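# Assemble two printed parts into a glue bottle

## Task

Join the two 3D-printed parts so they match the assembled glue bottle shown on the stand, and do it quickly.

## Robot and tools

Robot: two seven-joint Franka FR3 arms, left_arm and right_arm, each carrying a Robotiq 140 two-finger gripper. The left gripper's fingers are rigid. The right gripper's fingers can fold at a hinge: only the outer quarter of each pad (near the tip) grips normally. A part held deeper toward the palm may be held loosely, pulled in, squeezed harder than asked, or released later. Pressing the fingertips into a surface also folds them with little sign of contact, and the next grip can then fail.

Frame: every pose, target and reading uses the scene frame. Its origin sits at table-top height midway between the arms' nominal bases; +z is up, +x points out over the table, +y is toward left_arm (arm names do not match image sides). Actual bases: left_arm at (-0.023, +0.458, 0), right_arm at (-0.015, -0.292, 0), both nearly unrotated about z. Reported hand poses can be a few centimetres off, more at long reach.

Gripper axes: fingers point along the gripper's +z, open and close along its y. end_effector_position is the point between the pads when closed; the fingertips stick out about 33 mm past it at gaps up to 40 mm, only about 9 mm when fully open.

The 20-number row (used by execute_actions and move): one flat list covering both arms. Numbers 1-10 are left_arm: x, y, z (metres, absolute position in scene frame), qw, qx, qy, qz (absolute orientation quaternion, w first), then gripper position, force_limit, speed. Numbers 11-20 are the same ten for right_arm. The last three of each arm lie in [-1, 1]. Always fill both halves, even if one arm is idle; an idle arm should get the identical pose and gripper numbers each call, copied from the last result before it stopped moving. To hold orientation, repeat the same commanded quaternion rather than the drifted measured one.

Gripper numbers: position +1 = open 140 mm; pads touch near -0.8; -1 closes until blocked. force_limit sets squeeze after a slow close: roughly 14 N at -1, 40 N at 0, 58 N at +1. speed sets closing rate: about 30 mm/s at -1, 140 at 0, 250 at +1; faster closes grip much harder (up to ~116 N). Both start at +1. To grip harder while holding, raise force_limit and nudge position from -1 to -0.98; to loosen, open and close again slowly. Off-centre slow weak closes may leave one finger pushing alone.

execute_actions(actions, cameras): actions is a list of actions; each action is up to 15 rows, one per 1/30 s step, and a short action repeats its last row to fill 15 steps. Each action costs 0.5 s. A target more than 0.6 m from the gripper's current position along any of its axes gets the action refused; a malformed first action refuses the whole call. Per step, the controller limits the command to 70 mm and 16 degrees from the measured pose, so a far target may need several actions; the result's Hand target line shows where the arm was actually sent. An empty actions list returns the full state plus all camera images.

move(target, speed, blend, blocking, cameras): drives each gripper in a straight line to the absolute pose(s) in target, one row or a list of up to 15 rows (no 0.6 m limit). speed is m/s, 0.002 to 2, default 0.25 (rotation capped at twice that in rad/s, max 2.5); one value or one per target. blend is metres of corner rounding per waypoint, default 0 (full stop). Paths ignore obstacles and the other arm; faster moves lag and overshoot more and hit harder. Finger numbers of the first row are applied at once; those of later rows only after everything is at rest there. Capped at 10 s of path. blocking=false returns after about 0.5 s while motion continues; a new move replaces a running one. The result adds a move: line with the outcome (done, off_target, moving, held, fault) and limits (paced = pose clipped, held = steps withheld).

wait(seconds 0-10): let time pass holding commands. stop(): brake a running move. zoom_image(camera, region=[x0,y0,x1,y1] pixels, at most 504x504) from the newest image of that camera. clear_fault(arm): release a reported torque or force fault. read_manual(section): licence text only. finished_scene(scene=1): ends the scene irreversibly; the assembly must stay correct without the robot.

Cameras (896x504 each): cam_high, cam_low, cam_bench, cam_left_wrist, cam_right_wrist. Calibration matrices are provided but may be slightly off.

Results: hand position and quaternion per arm; Tool commands; position_measured in counts (3 open, ~75 at 100 mm, 139 at 60 mm, 200 at 20 mm, 230 pads meeting, a firm grip a few counts higher); object_status 0 moving, 1 blocked while opening, 2 blocked while closing (a grip; check for this), 3 reached target or pads met (maybe empty). Also joint positions, velocities, joint torques, external joint torques (load estimate, includes held weight), and Flange force along the gripper's own axes (noisy, includes held weight).

Faults and care: an arm halts on a contact torque over its joint limit (35/35/32/30/12/12/12 N m from waist to wrist roll), on an outside force of 40 N (held weight counts), on running past a joint range, or on moving too fast; call clear_fault, and release a grip first if it pins the arm. Overheated motors (MOTOR HOT warning) lock an arm for 30-60 s; avoid long stretched holds and pushing against unreachable poses. Never let the grippers, fingers or wrist cameras hit each other or close on the other arm; that can fail the scene. Avoid dropping parts, releasing moving parts, knocking anything off the table, hard impacts, strong pushes, fast swings of a load and crushing a part that still rests on something. Big wrist rotations can swing the elbow. Thinking time lets the scene run, so work briskly.

Each tool is called after "Emit:" as name(argument=value, ...), one argument or row to a line, values as JSON.

## Session

Emit:
execute_actions(
  actions=[],
)

Scene clock: 0.00 s.
left_arm: end_effector_position=(+0.2730, +0.8706, +0.1548) position_measured=3 object_status=3 end_effector_quat_wxyz=(-0.314, -0.411, +0.572, +0.637) | right_arm: end_effector_position=(+0.5053, -0.2475, +0.2189) position_measured=3 object_status=3 end_effector_quat_wxyz=(+0.008, +0.896, -0.440, -0.055)
Joint positions: left_arm=[0.411 0.865 -0.054 -1.599 1.019 1.125 0.372] | right_arm=[0.013 0.018 0 -2.029 0.044 1.943 -0.614]
Joint velocities: within noise
Joint torques (N m): no reading
External joint torques (N m): no reading
Flange force (N): no reading
Hand target: left_arm +0.2730, +0.8706, +0.1548; -0.314, -0.411, +0.572, +0.637 | right_arm +0.5053, -0.2475, +0.2189; +0.008, +0.896, -0.440, -0.055
Tool commands: left_gripper/position=+1.0 left_gripper/force_limit=+1.0 left_gripper/speed=+1.0 right_gripper/position=+1.0 right_gripper/force_limit=+1.0 right_gripper/speed=+1.0

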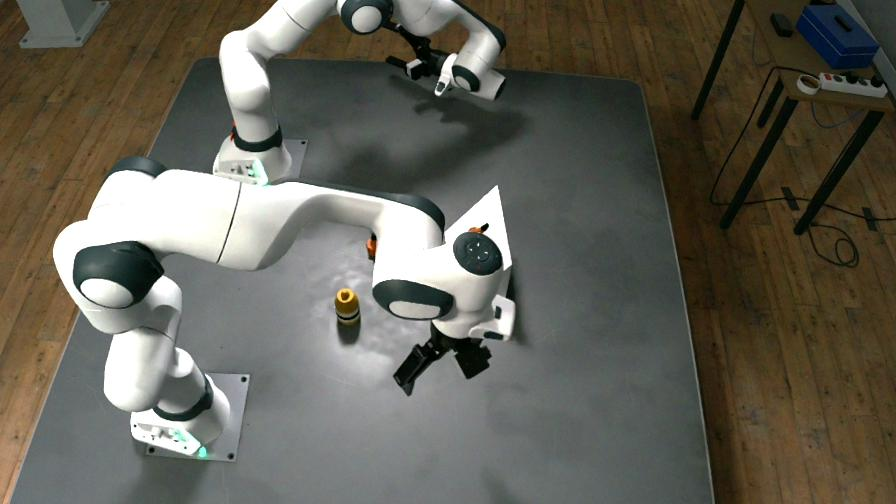

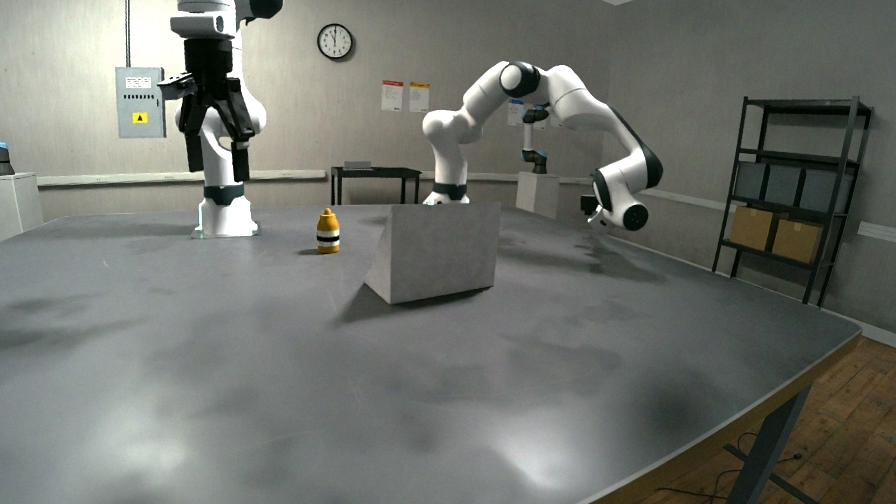

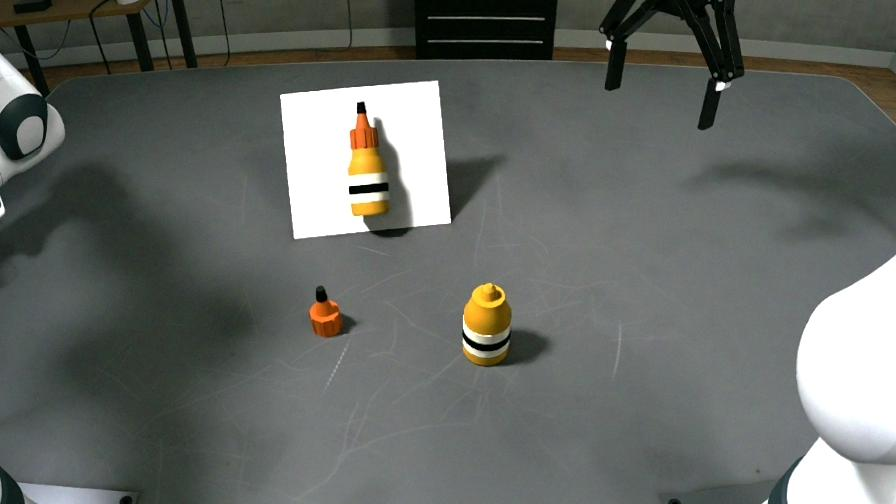

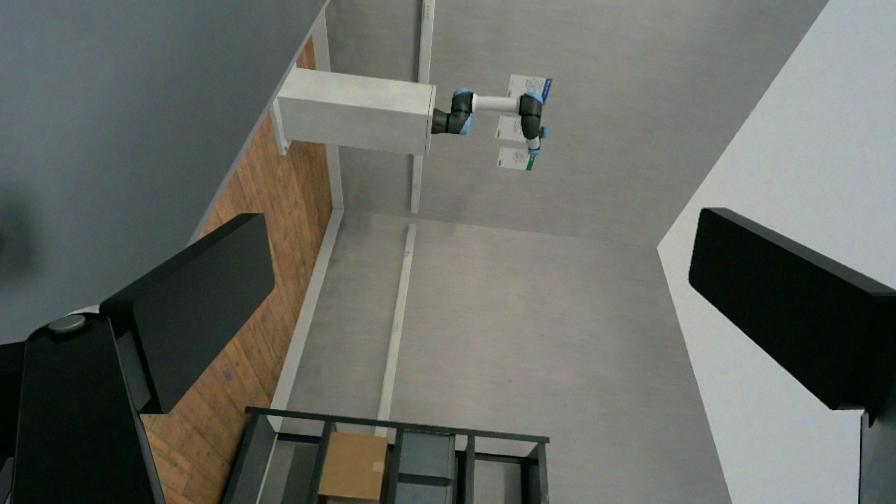

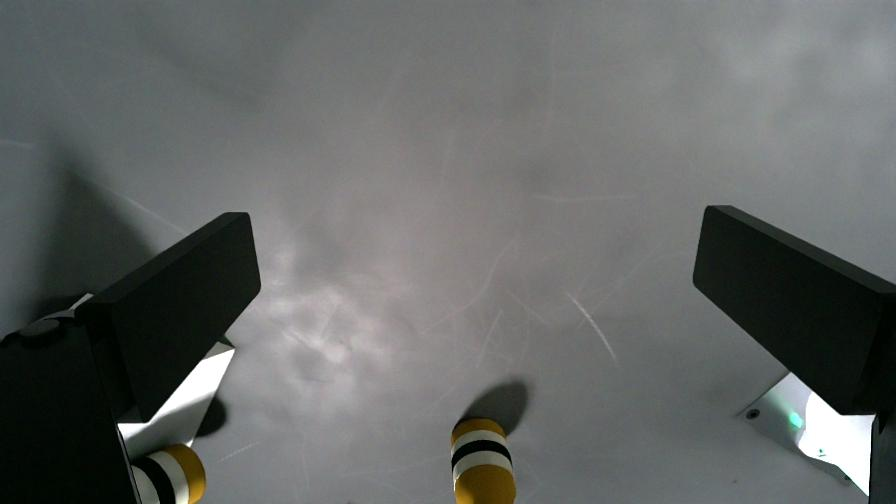

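Emit:
zoom_image(
  camera="cam_bench",
  region=[260, 70, 560, 390],
)

Emit:
zoom_image(
  camera="cam_high",
  region=[300, 180, 540, 360],
)

Emit:
zoom_image(
  camera="cam_low",
  region=[280, 170, 530, 320],
)

Emit:
zoom_image(
  camera="cam_bench",
  region=[290, 270, 370, 350],
)

Emit:
zoom_image(
  camera="cam_bench",
  region=[440, 270, 560, 380],
)

Emit:
zoom_image(
  camera="cam_bench",
  region=[320, 90, 430, 230],
)

Scaled by 1.575 from the camera's 896x504 image, which has a finer 1280x720 frame.

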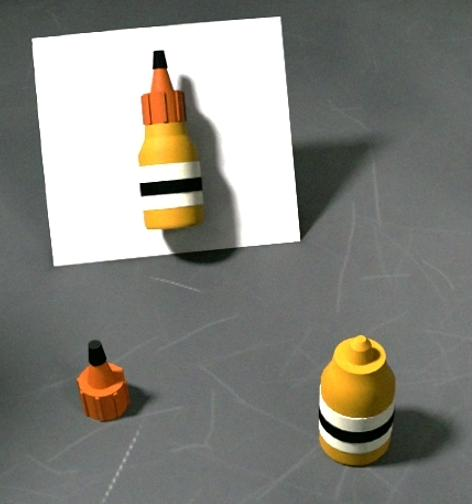

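Scaled by 2.100 from the camera's 896x504 image, which has a finer 1280x720 frame.

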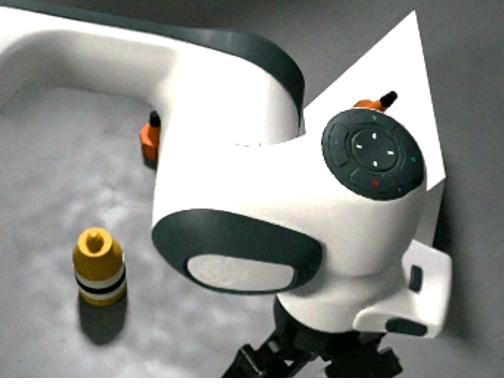

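Scaled by 2.016 from the camera's 896x504 image, which has a finer 1280x720 frame.

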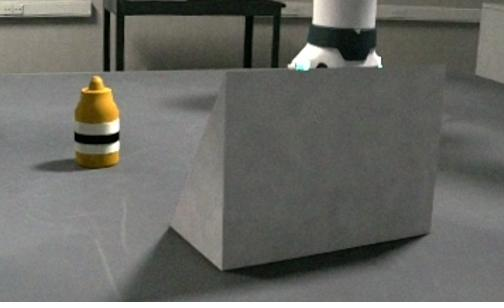

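Scaled by 6.300 from the camera's 896x504 image, which has a finer 1280x720 frame.

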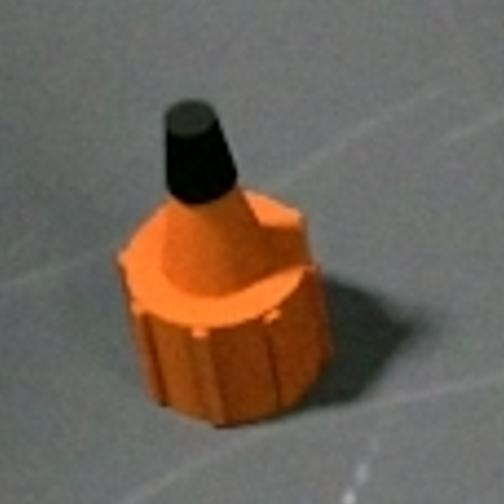

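Scaled by 4.200 from the camera's 896x504 image, which has a finer 1280x720 frame.

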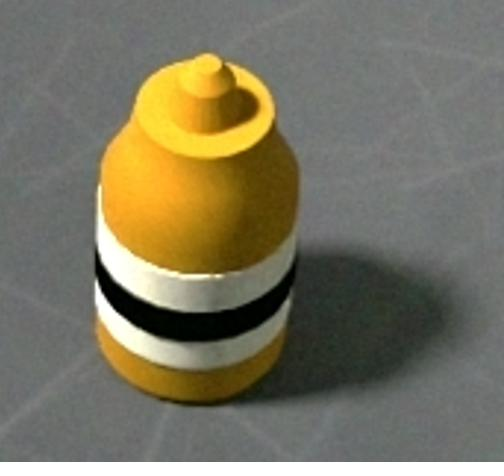

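Scaled by 3.600 from the camera's 896x504 image, which has a finer 1280x720 frame.

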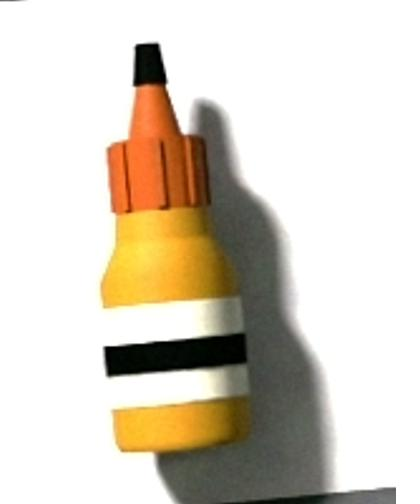

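Emit:
move(
  target=[
    [0.314, 0.185, 0.20, 0, 0.5150, -0.8572, 0, 1, 1, 1, 0.345, -0.100, 0.262, 0.008, 0.896, -0.440, -0.055, 1, 1, 1],
  ],
  speed=0.4,
  cameras=["all"],
)

Scene clock: 8.27 s.
left_arm: end_effector_position=(+0.3137, +0.1858, +0.2006) position_measured=3 object_status=3 end_effector_quat_wxyz=(+0.000, -0.510, +0.860, +0.002) | right_arm: end_effector_position=(+0.3465, -0.1002, +0.2620) position_measured=3 object_status=3 end_effector_quat_wxyz=(+0.008, +0.898, -0.437, -0.053)
Joint positions: left_arm=[0.061 -0.428 -0.713 -2.457 -0.317 2.1 0.071] | right_arm=[0.14 -0.389 0.221 -2.342 0.16 1.875 -0.329]
Joint velocities: left_arm=[-0.002 0.001 0 -0.001 -0.001 0.002 -0.006] | right_arm=[0 0 -0.001 -0.001 0 0 0.005]
Joint torques (N m): left_arm=[0.18 -11.52 6.51 21.96 0.2 2.73 -0.1] | right_arm=[-0.32 -18.78 -2.43 24.66 1.22 2.12 0.32]
External joint torques (N m): left_arm=[0.24 -0.11 -0.6 -0.77 -0.44 0.19 -0.1] | right_arm=[-0.23 -1.22 0.44 0.36 0.42 -0.24 0.31]
Flange force (N): left_arm=[0.6 1.9 2.3] | right_arm=[-2.1 2.6 -1.7]
Hand target: left_arm +0.3140, +0.1850, +0.2000; +0.000, -0.515, +0.857, +0.000 | right_arm +0.3450, -0.1000, +0.2620; +0.008, +0.896, -0.440, -0.055
Off the commanded pose: left_arm 0.001 m, 1 deg | right_arm 0.001 m, 0 deg.
move: done
camera_calibration:
cam_left_wrist: T_world_to_cam=[[-0.874303, 0.485146, -0.0150711, 0.19667], [0.447074, 0.817005, 0.364181, -0.365453], [0.188994, 0.311667, -0.931206, 0.21139], [0, 0, 0, 1]] pos_world=[0.295382, 0.13728, 0.332903]
cam_right_wrist: T_world_to_cam=[[-0.791049, -0.60946, 0.0529134, 0.209283], [-0.523701, 0.719359, 0.456355, 0.130878], [-0.316194, 0.333288, -0.888223, 0.519737], [0, 0, 0, 1]] pos_world=[0.398432, -0.139821, 0.390842]

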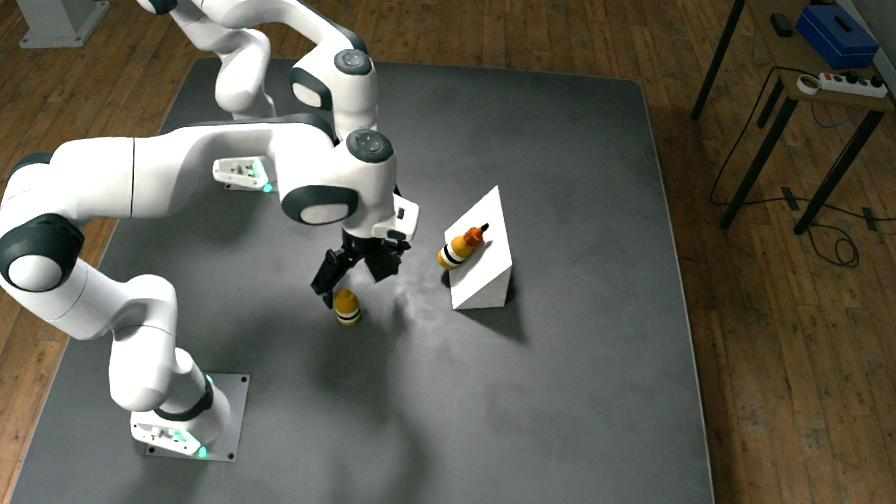

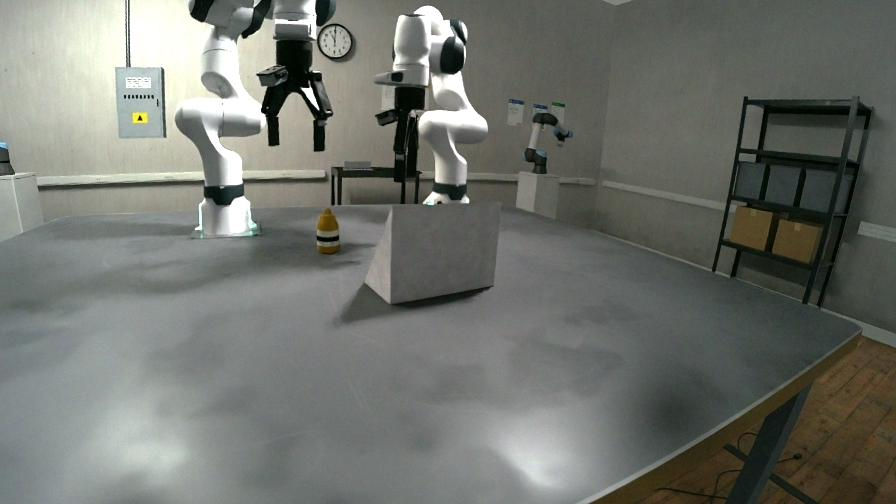

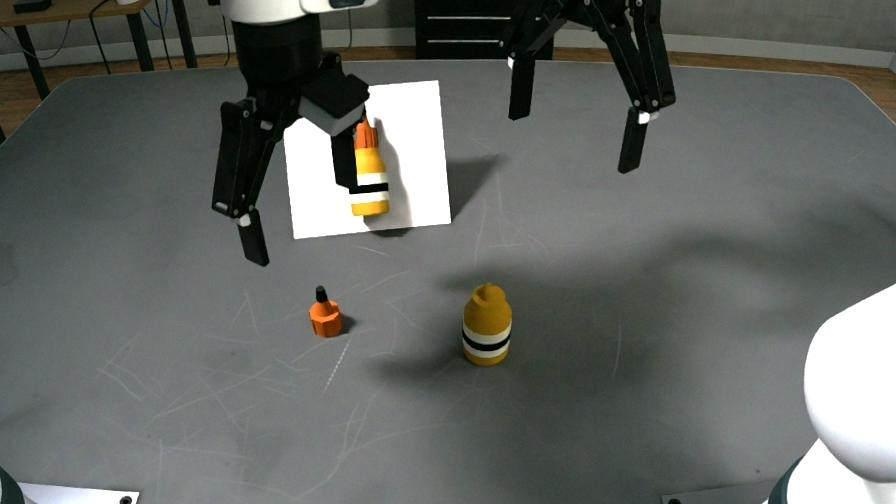

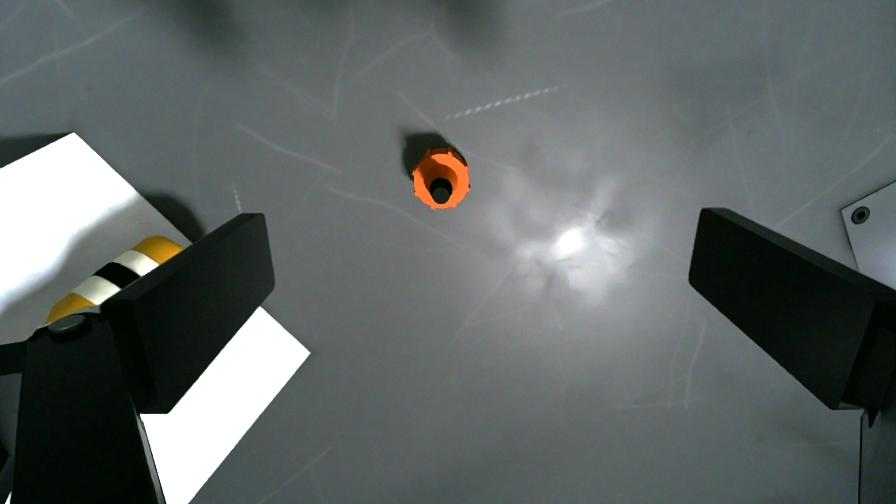

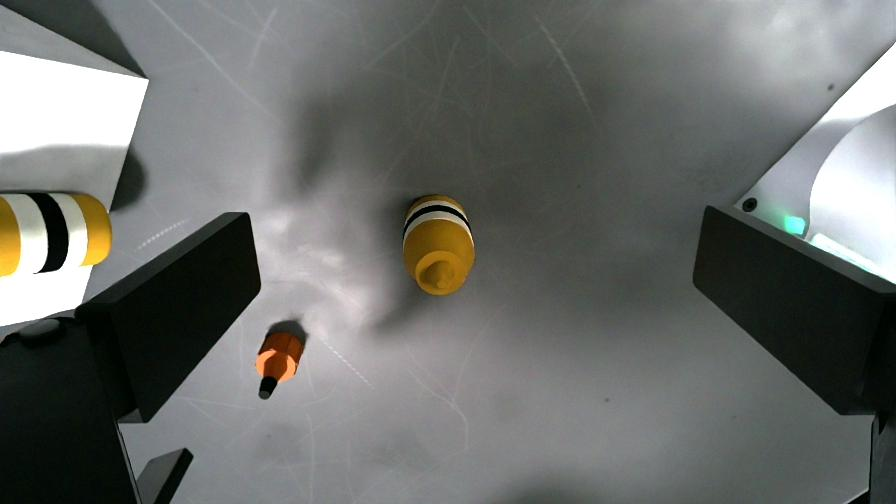

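Emit:
zoom_image(
  camera="cam_left_wrist",
  region=[395, 135, 485, 225],
)

Emit:
zoom_image(
  camera="cam_right_wrist",
  region=[390, 185, 490, 305],
)

Emit:
zoom_image(
  camera="cam_right_wrist",
  region=[240, 310, 330, 410],
)

Emit:
zoom_image(
  camera="cam_high",
  region=[320, 270, 380, 340],
)

Emit:
zoom_image(
  camera="cam_high",
  region=[430, 180, 520, 310],
)

Scaled by 5.600 from the camera's 896x504 image, which has a finer 1280x720 frame.

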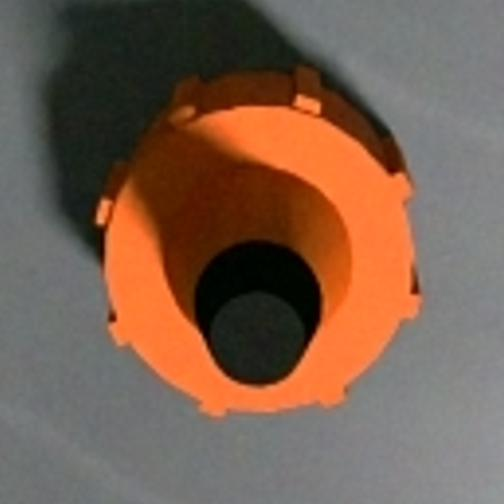

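Scaled by 4.200 from the camera's 896x504 image, which has a finer 1280x720 frame.

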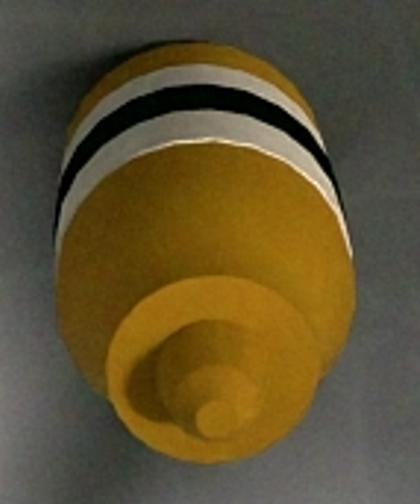

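Scaled by 5.040 from the camera's 896x504 image, which has a finer 1280x720 frame.

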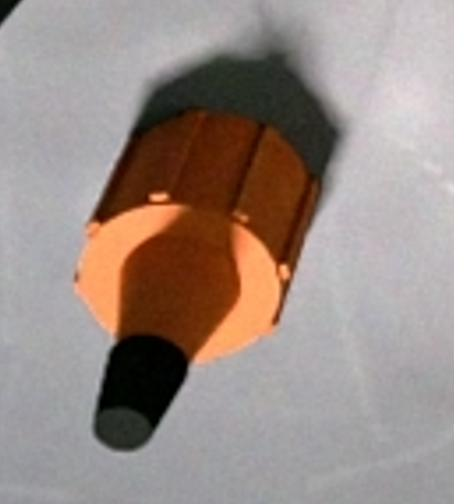

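Scaled by 7.200 from the camera's 896x504 image, which has a finer 1280x720 frame.

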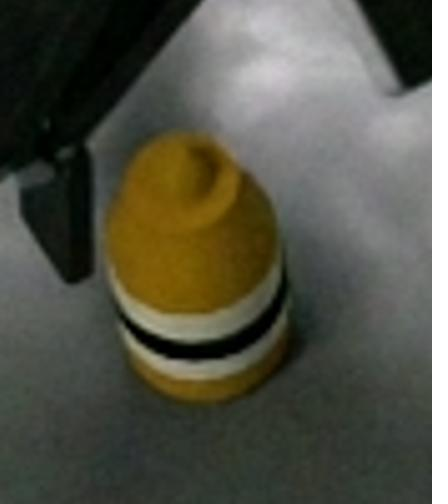

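Scaled by 3.877 from the camera's 896x504 image, which has a finer 1280x720 frame.

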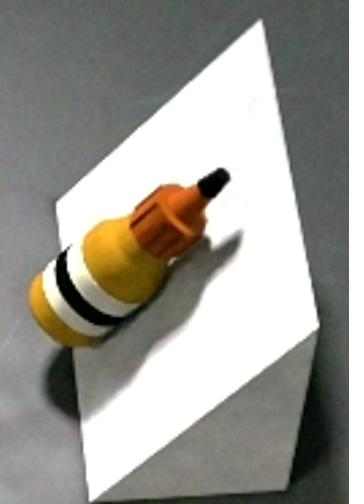

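Emit:
move(
  target=[
    [0.339, 0.1915, 0.14, 0, 0.5483, -0.8363, 0, 1, 1, 1, 0.42, -0.20, 0.30, -0.1064, 0.8719, -0.4266, -0.2173, 1, 1, 1],
  ],
  speed=0.3,
  cameras=["cam_bench", "cam_left_wrist", "cam_right_wrist", "cam_low"],
)

Scene clock: 17.60 s.
left_arm: end_effector_position=(+0.3373, +0.1923, +0.1392) position_measured=3 object_status=3 end_effector_quat_wxyz=(-0.002, -0.546, +0.838, +0.002) | right_arm: end_effector_position=(+0.4205, -0.2011, +0.2996) position_measured=3 object_status=3 end_effector_quat_wxyz=(-0.105, +0.871, -0.430, -0.216)
Joint positions: left_arm=[0.181 -0.269 -0.825 -2.496 -0.265 2.289 -0.02] | right_arm=[0.07 -0.093 -0.163 -1.99 0.349 1.573 -0.753]
Joint velocities: left_arm=[within noise] | right_arm=[-0.001 0 0.001 0.002 0.001 -0.002 -0.004]
Joint torques (N m): left_arm=[0.23 -13.89 4.5 21.47 0.41 2.73 -0.11] | right_arm=[-0.45 -28.28 0.59 25.12 1.98 1.28 -0.21]
External joint torques (N m): left_arm=[0.17 -0.32 -0.7 -0.2 -0.15 0.18 -0.11] | right_arm=[-0.5 0.12 0.22 1.14 0.44 -0.23 -0.2]
Flange force (N): left_arm=[0.9 0.7 1.0] | right_arm=[1.8 -3.2 -4.0]
Hand target: left_arm +0.3390, +0.1915, +0.1400; +0.000, -0.548, +0.836, +0.000 | right_arm +0.4200, -0.2000, +0.3000; -0.106, +0.872, -0.426, -0.217
Off the commanded pose: left_arm 0.002 m, 0 deg | right_arm 0.001 m, 0 deg.
move: done
camera_calibration:
cam_left_wrist: T_world_to_cam=[[-0.911828, 0.410387, -0.0123062, 0.23988], [0.378707, 0.852261, 0.360876, -0.342202], [0.158587, 0.324397, -0.932532, 0.15566], [0, 0, 0, 1]] pos_world=[0.323638, 0.142706, 0.271603]
cam_right_wrist: T_world_to_cam=[[-0.801333, -0.598219, 0.000602351, 0.226579], [-0.385288, 0.516875, 0.764456, 0.0338038], [-0.457623, 0.612351, -0.644676, 0.652712], [0, 0, 0, 1]] pos_world=[0.493286, -0.281617, 0.39481]
Images, in order (width x height): cam_low 896x504, cam_bench 896x504, cam_left_wrist 896x504, cam_right_wrist 896x504.

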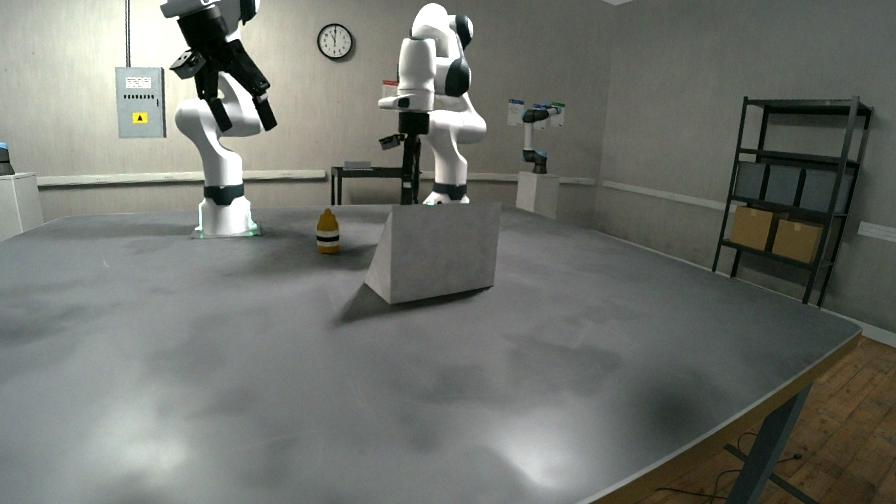

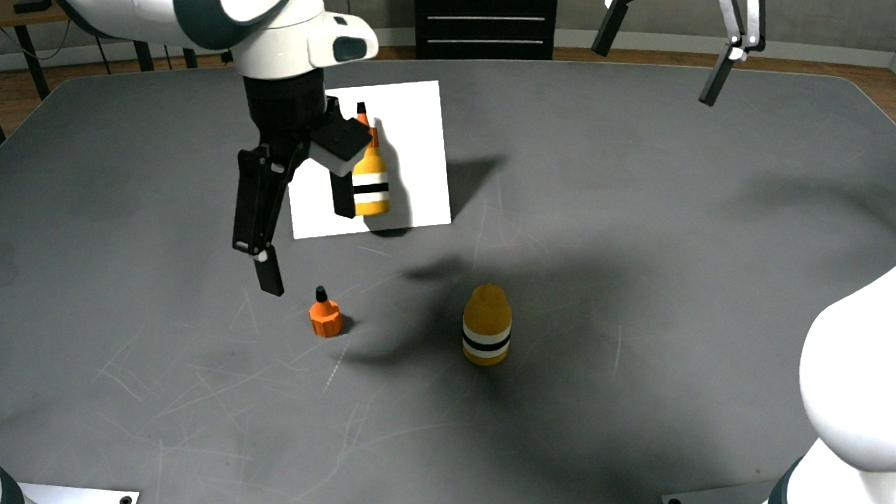

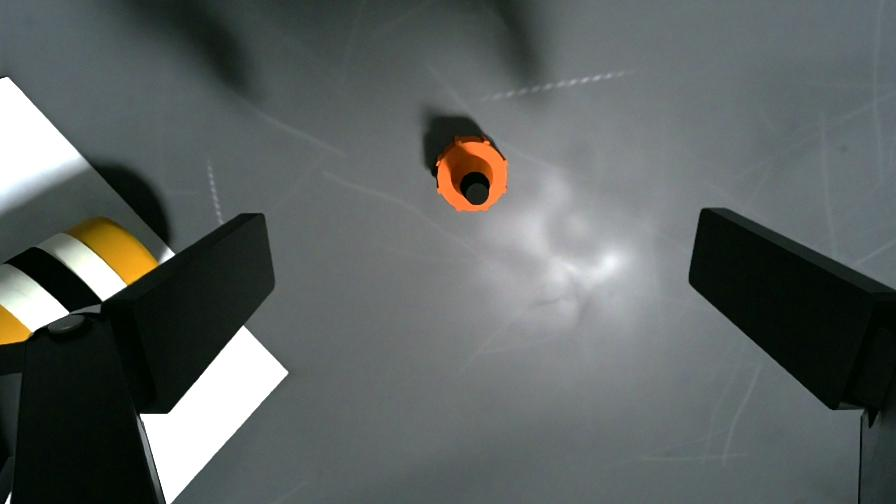

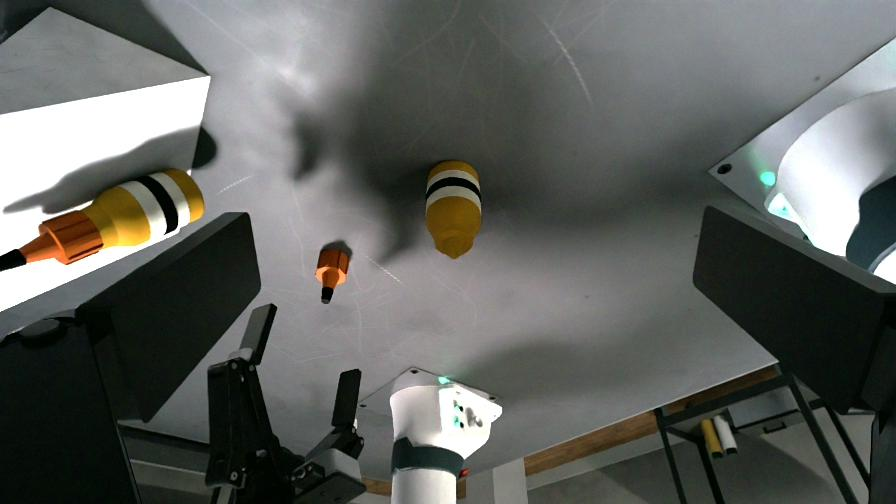

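Emit:
zoom_image(
  camera="cam_left_wrist",
  region=[415, 120, 525, 230],
)

Emit:
zoom_image(
  camera="cam_right_wrist",
  region=[0, 120, 260, 300],
)

Emit:
zoom_image(
  camera="cam_right_wrist",
  region=[300, 150, 500, 320],
)

Emit:
zoom_image(
  camera="cam_bench",
  region=[220, 130, 380, 350],
)

Scaled by 4.582 from the camera's 896x504 image, which has a finer 1280x720 frame.

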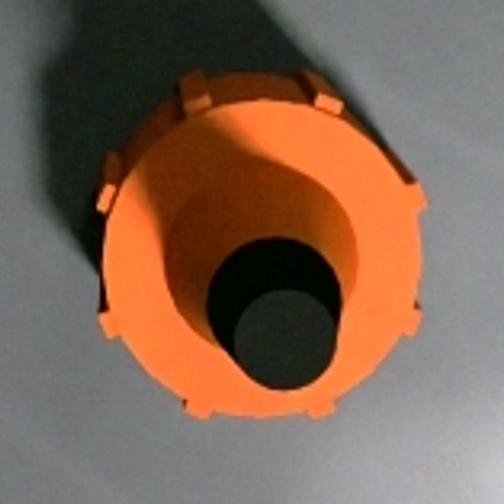

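Scaled by 1.938 from the camera's 896x504 image, which has a finer 1280x720 frame.

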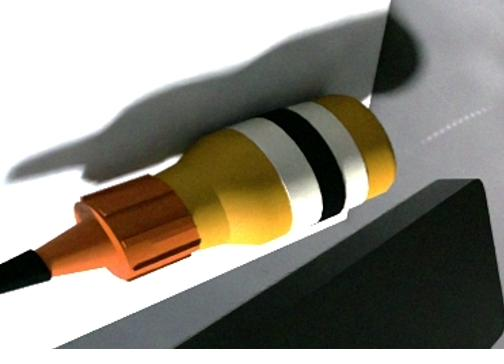

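Scaled by 2.520 from the camera's 896x504 image, which has a finer 1280x720 frame.

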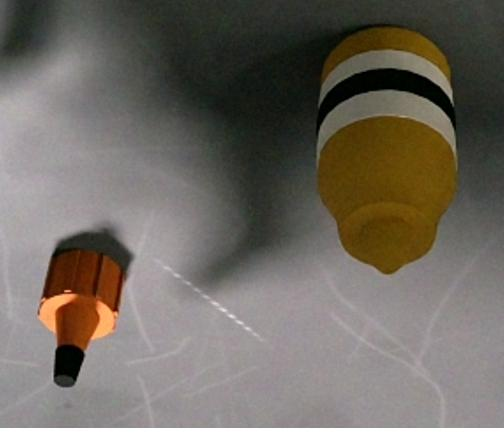

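Scaled by 2.291 from the camera's 896x504 image, which has a finer 1280x720 frame.

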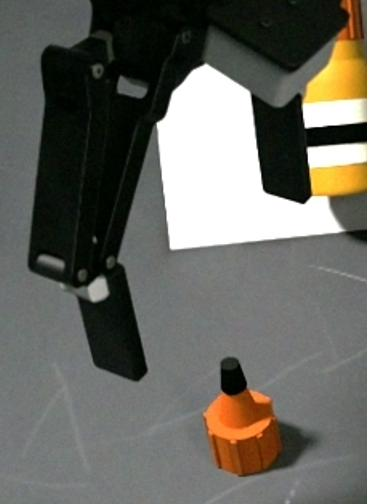

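Emit:
move(
  target=[
    [0.3387, 0.1892, 0.042, 0, 0.5483, -0.8363, 0, 1, -0.2, -1, 0.42, -0.20, 0.30, -0.1064, 0.8719, -0.4266, -0.2173, 1, 1, 1],
  ],
  speed=0.2,
  cameras=["cam_bench", "cam_left_wrist", "cam_right_wrist"],
)

Scene clock: 22.50 s.
left_arm: end_effector_position=(+0.3371, +0.1902, +0.0415) position_measured=3 object_status=3 end_effector_quat_wxyz=(-0.001, -0.546, +0.838, +0.002) | right_arm: end_effector_position=(+0.4205, -0.2011, +0.2996) position_measured=3 object_status=3 end_effector_quat_wxyz=(-0.105, +0.871, -0.429, -0.215)
Joint positions: left_arm=[0.247 0.05 -0.889 -2.566 0.072 2.593 -0.275] | right_arm=[0.07 -0.093 -0.163 -1.99 0.349 1.573 -0.755]
Joint velocities: left_arm=[0 0.001 0.001 0 0 -0.001 -0.006] | right_arm=[within noise]
Joint torques (N m): left_arm=[-0.57 -18.26 -0.73 18.69 0.53 2.66 -0.08] | right_arm=[-0.43 -28.4 0.62 25.17 1.99 1.26 -0.14]
External joint torques (N m): left_arm=[-0.59 0.25 0.27 -0.04 0.14 0.08 -0.08] | right_arm=[-0.4 0.04 0.34 1.18 0.45 -0.25 -0.13]
Flange force (N): left_arm=[0.0 0.0 0.0] | right_arm=[1.5 -3.3 -4.0]
Hand target: left_arm +0.3387, +0.1892, +0.0420; +0.000, -0.548, +0.836, +0.000 | right_arm +0.4200, -0.2000, +0.3000; -0.106, +0.872, -0.426, -0.217
Off the commanded pose: left_arm 0.002 m, 0 deg | right_arm 0.001 m, 0 deg.
move: done
camera_calibration:
cam_left_wrist: T_world_to_cam=[[-0.911567, 0.410941, -0.0131699, 0.239162], [0.378794, 0.851849, 0.361757, -0.305127], [0.15988, 0.324777, -0.932179, 0.0647634], [0, 0, 0, 1]] pos_world=[0.323238, 0.140606, 0.173903]
cam_right_wrist: T_world_to_cam=[[-0.800294, -0.599608, -0.00023794, 0.226085], [-0.386607, 0.515698, 0.764585, 0.034109], [-0.458329, 0.611985, -0.644523, 0.652942], [0, 0, 0, 1]] pos_world=[0.493383, -0.281618, 0.39481]
Images, in order (width x height): cam_bench 896x504, cam_left_wrist 896x504, cam_right_wrist 896x504.

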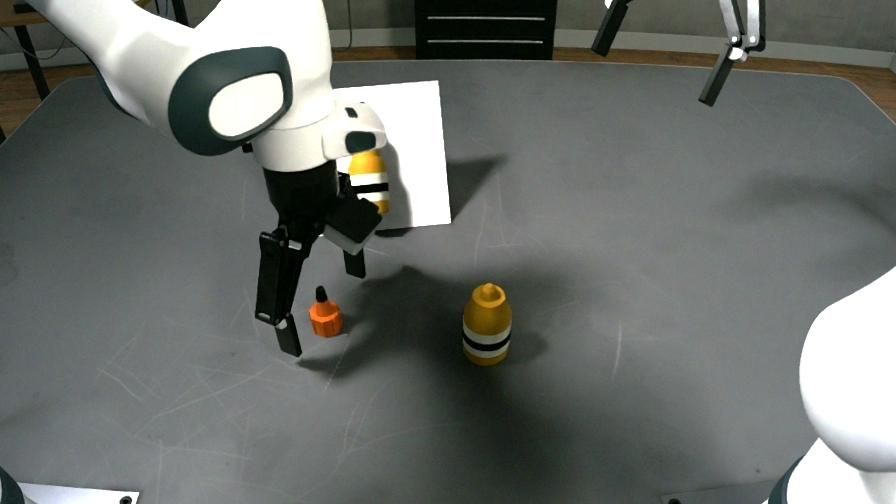

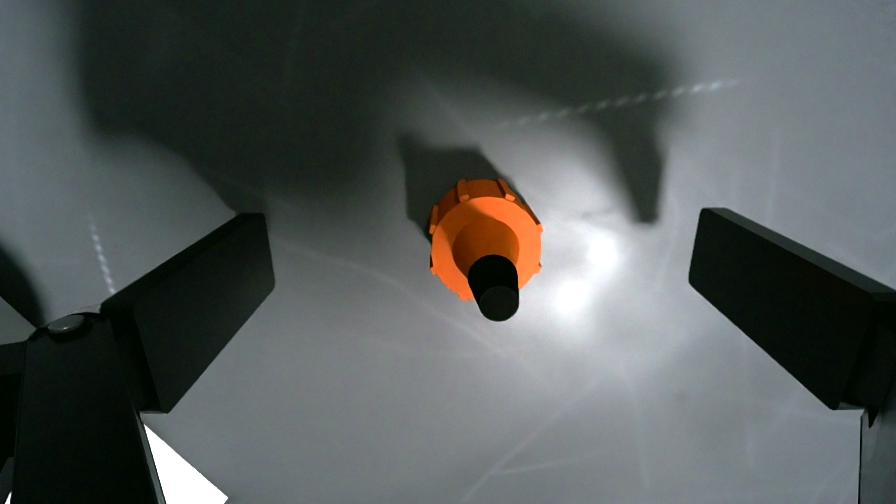

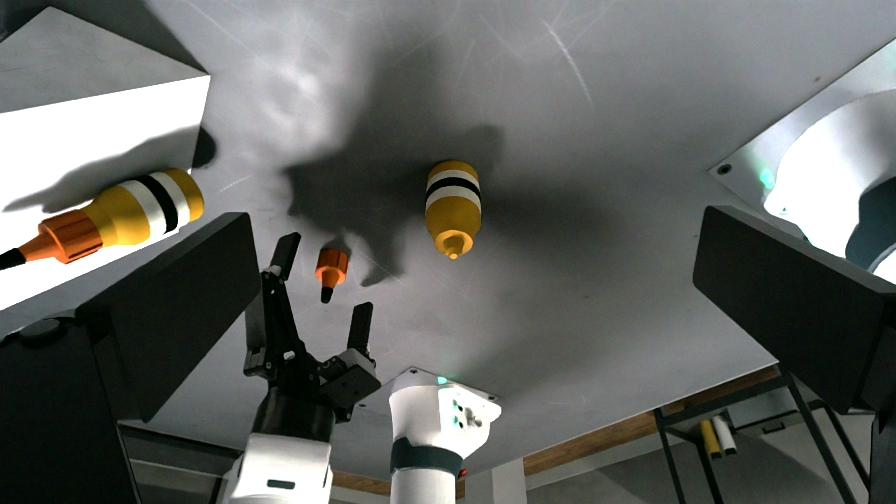

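Emit:
zoom_image(
  camera="cam_bench",
  region=[240, 220, 400, 380],
)

Emit:
zoom_image(
  camera="cam_left_wrist",
  region=[400, 150, 570, 340],
)

Emit:
zoom_image(
  camera="cam_right_wrist",
  region=[230, 210, 400, 360],
)

Scaled by 3.150 from the camera's 896x504 image, which has a finer 1280x720 frame.

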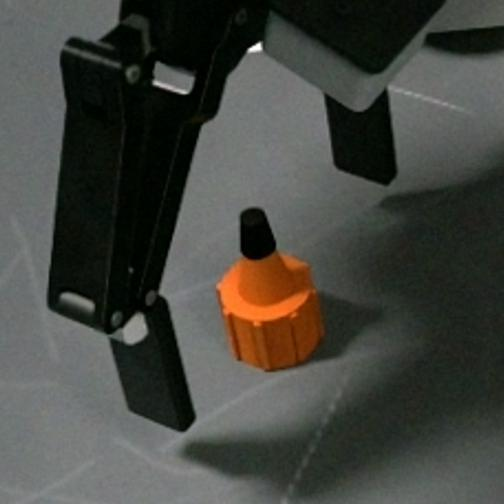

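Scaled by 2.653 from the camera's 896x504 image, which has a finer 1280x720 frame.

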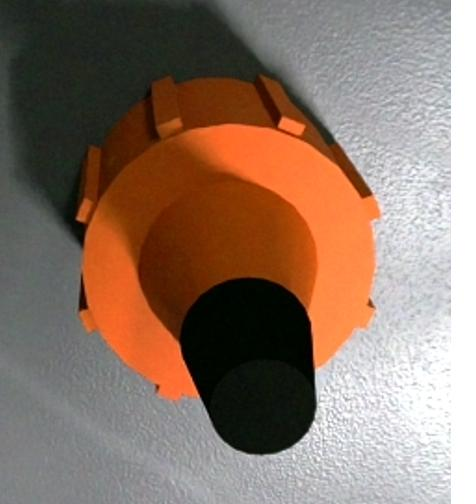

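Scaled by 2.965 from the camera's 896x504 image, which has a finer 1280x720 frame.

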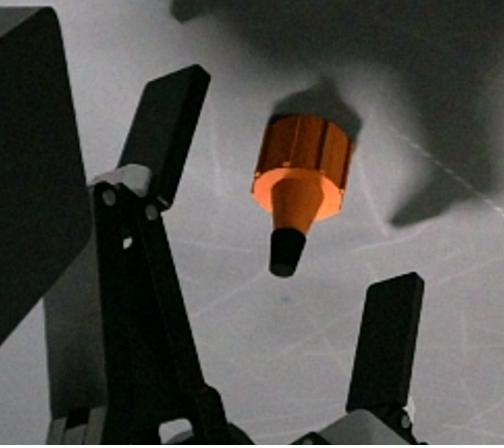

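Emit:
move(
  target=[
    [0.3387, 0.1892, 0.048, 0, 0.5483, -0.8363, 0, 1, -0.2, -1, 0.42, -0.20, 0.30, -0.1064, 0.8719, -0.4266, -0.2173, 1, 1, 1],
    [0.3387, 0.1892, 0.048, 0, 0.5483, -0.8363, 0, -1, -0.2, -1, 0.42, -0.20, 0.30, -0.1064, 0.8719, -0.4266, -0.2173, 1, 1, 1],
  ],
  speed=0.1,
  cameras=["cam_bench", "cam_left_wrist", "cam_right_wrist"],
)

Scene clock: 28.77 s.
left_arm: end_effector_position=(+0.3390, +0.1897, +0.0474) position_measured=177 object_status=0 end_effector_quat_wxyz=(+0.000, -0.550, +0.835, +0.000) | right_arm: end_effector_position=(+0.4205, -0.2011, +0.2996) position_measured=3 object_status=3 end_effector_quat_wxyz=(-0.105, +0.871, -0.429, -0.215)
Joint positions: left_arm=[0.247 0.029 -0.892 -2.564 0.043 2.583 -0.265] | right_arm=[0.07 -0.093 -0.163 -1.99 0.349 1.573 -0.755]
Joint torques (N m): left_arm=[-0.17 -18.73 -0.93 18.66 0.01 2.46 0.19] | right_arm=[-0.36 -28.36 0.7 25.19 1.99 1.26 -0.1]
External joint torques (N m): left_arm=[-0.14 -0.52 -0.32 -0.34 -0.39 -0.14 0.19] | right_arm=[-0.32 0.02 0.42 1.22 0.45 -0.25 -0.09]
Flange force (N): left_arm=[-1.5 6.1 -5.9] | right_arm=[1.3 -3.4 -4.1]
Hand target: left_arm +0.3387, +0.1892, +0.0480; +0.000, -0.548, +0.836, +0.000 | right_arm +0.4200, -0.2000, +0.3000; -0.106, +0.872, -0.426, -0.217
Off the commanded pose: left_arm 0.001 m, 0 deg | right_arm 0.001 m, 0 deg.
move: done
camera_calibration:
cam_left_wrist: T_world_to_cam=[[-0.916159, 0.400397, -0.0183099, 0.244965], [0.367139, 0.856637, 0.362467, -0.304507], [0.160816, 0.325355, -0.931817, 0.0696877], [0, 0, 0, 1]] pos_world=[0.325017, 0.140096, 0.179795]
cam_right_wrist: T_world_to_cam=[[-0.800294, -0.599608, -0.00023794, 0.226085], [-0.386607, 0.515698, 0.764585, 0.034109], [-0.458329, 0.611985, -0.644523, 0.652942], [0, 0, 0, 1]] pos_world=[0.493383, -0.281618, 0.39481]
Images, in order (width x height): cam_bench 896x504, cam_left_wrist 896x504, cam_right_wrist 896x504.

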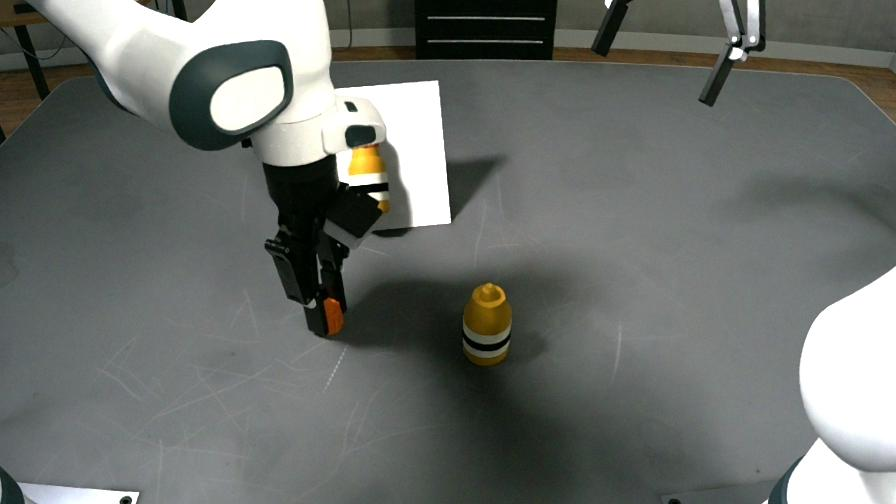

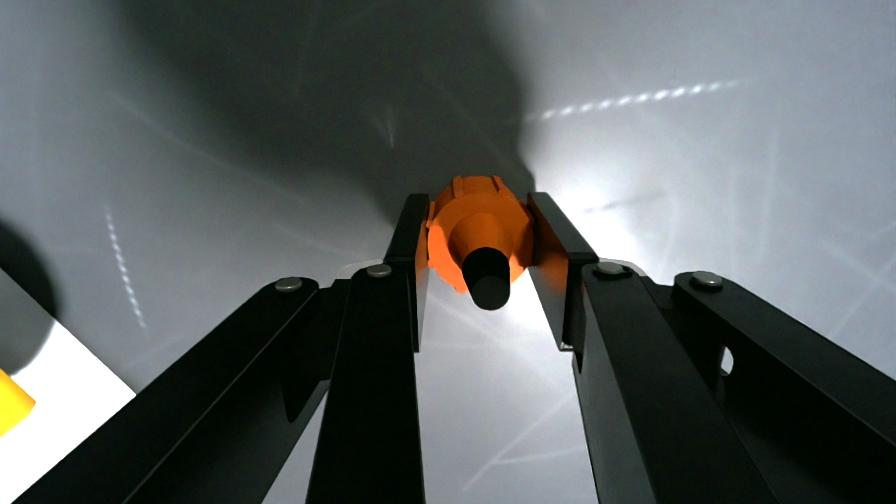

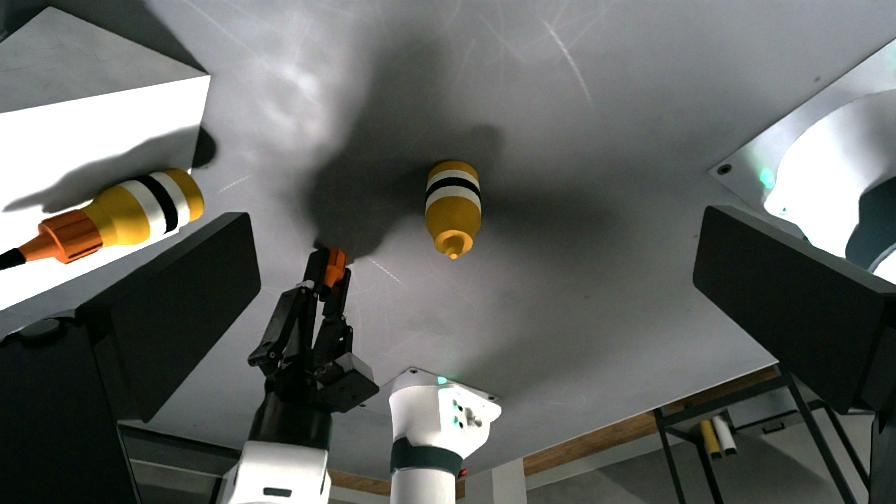

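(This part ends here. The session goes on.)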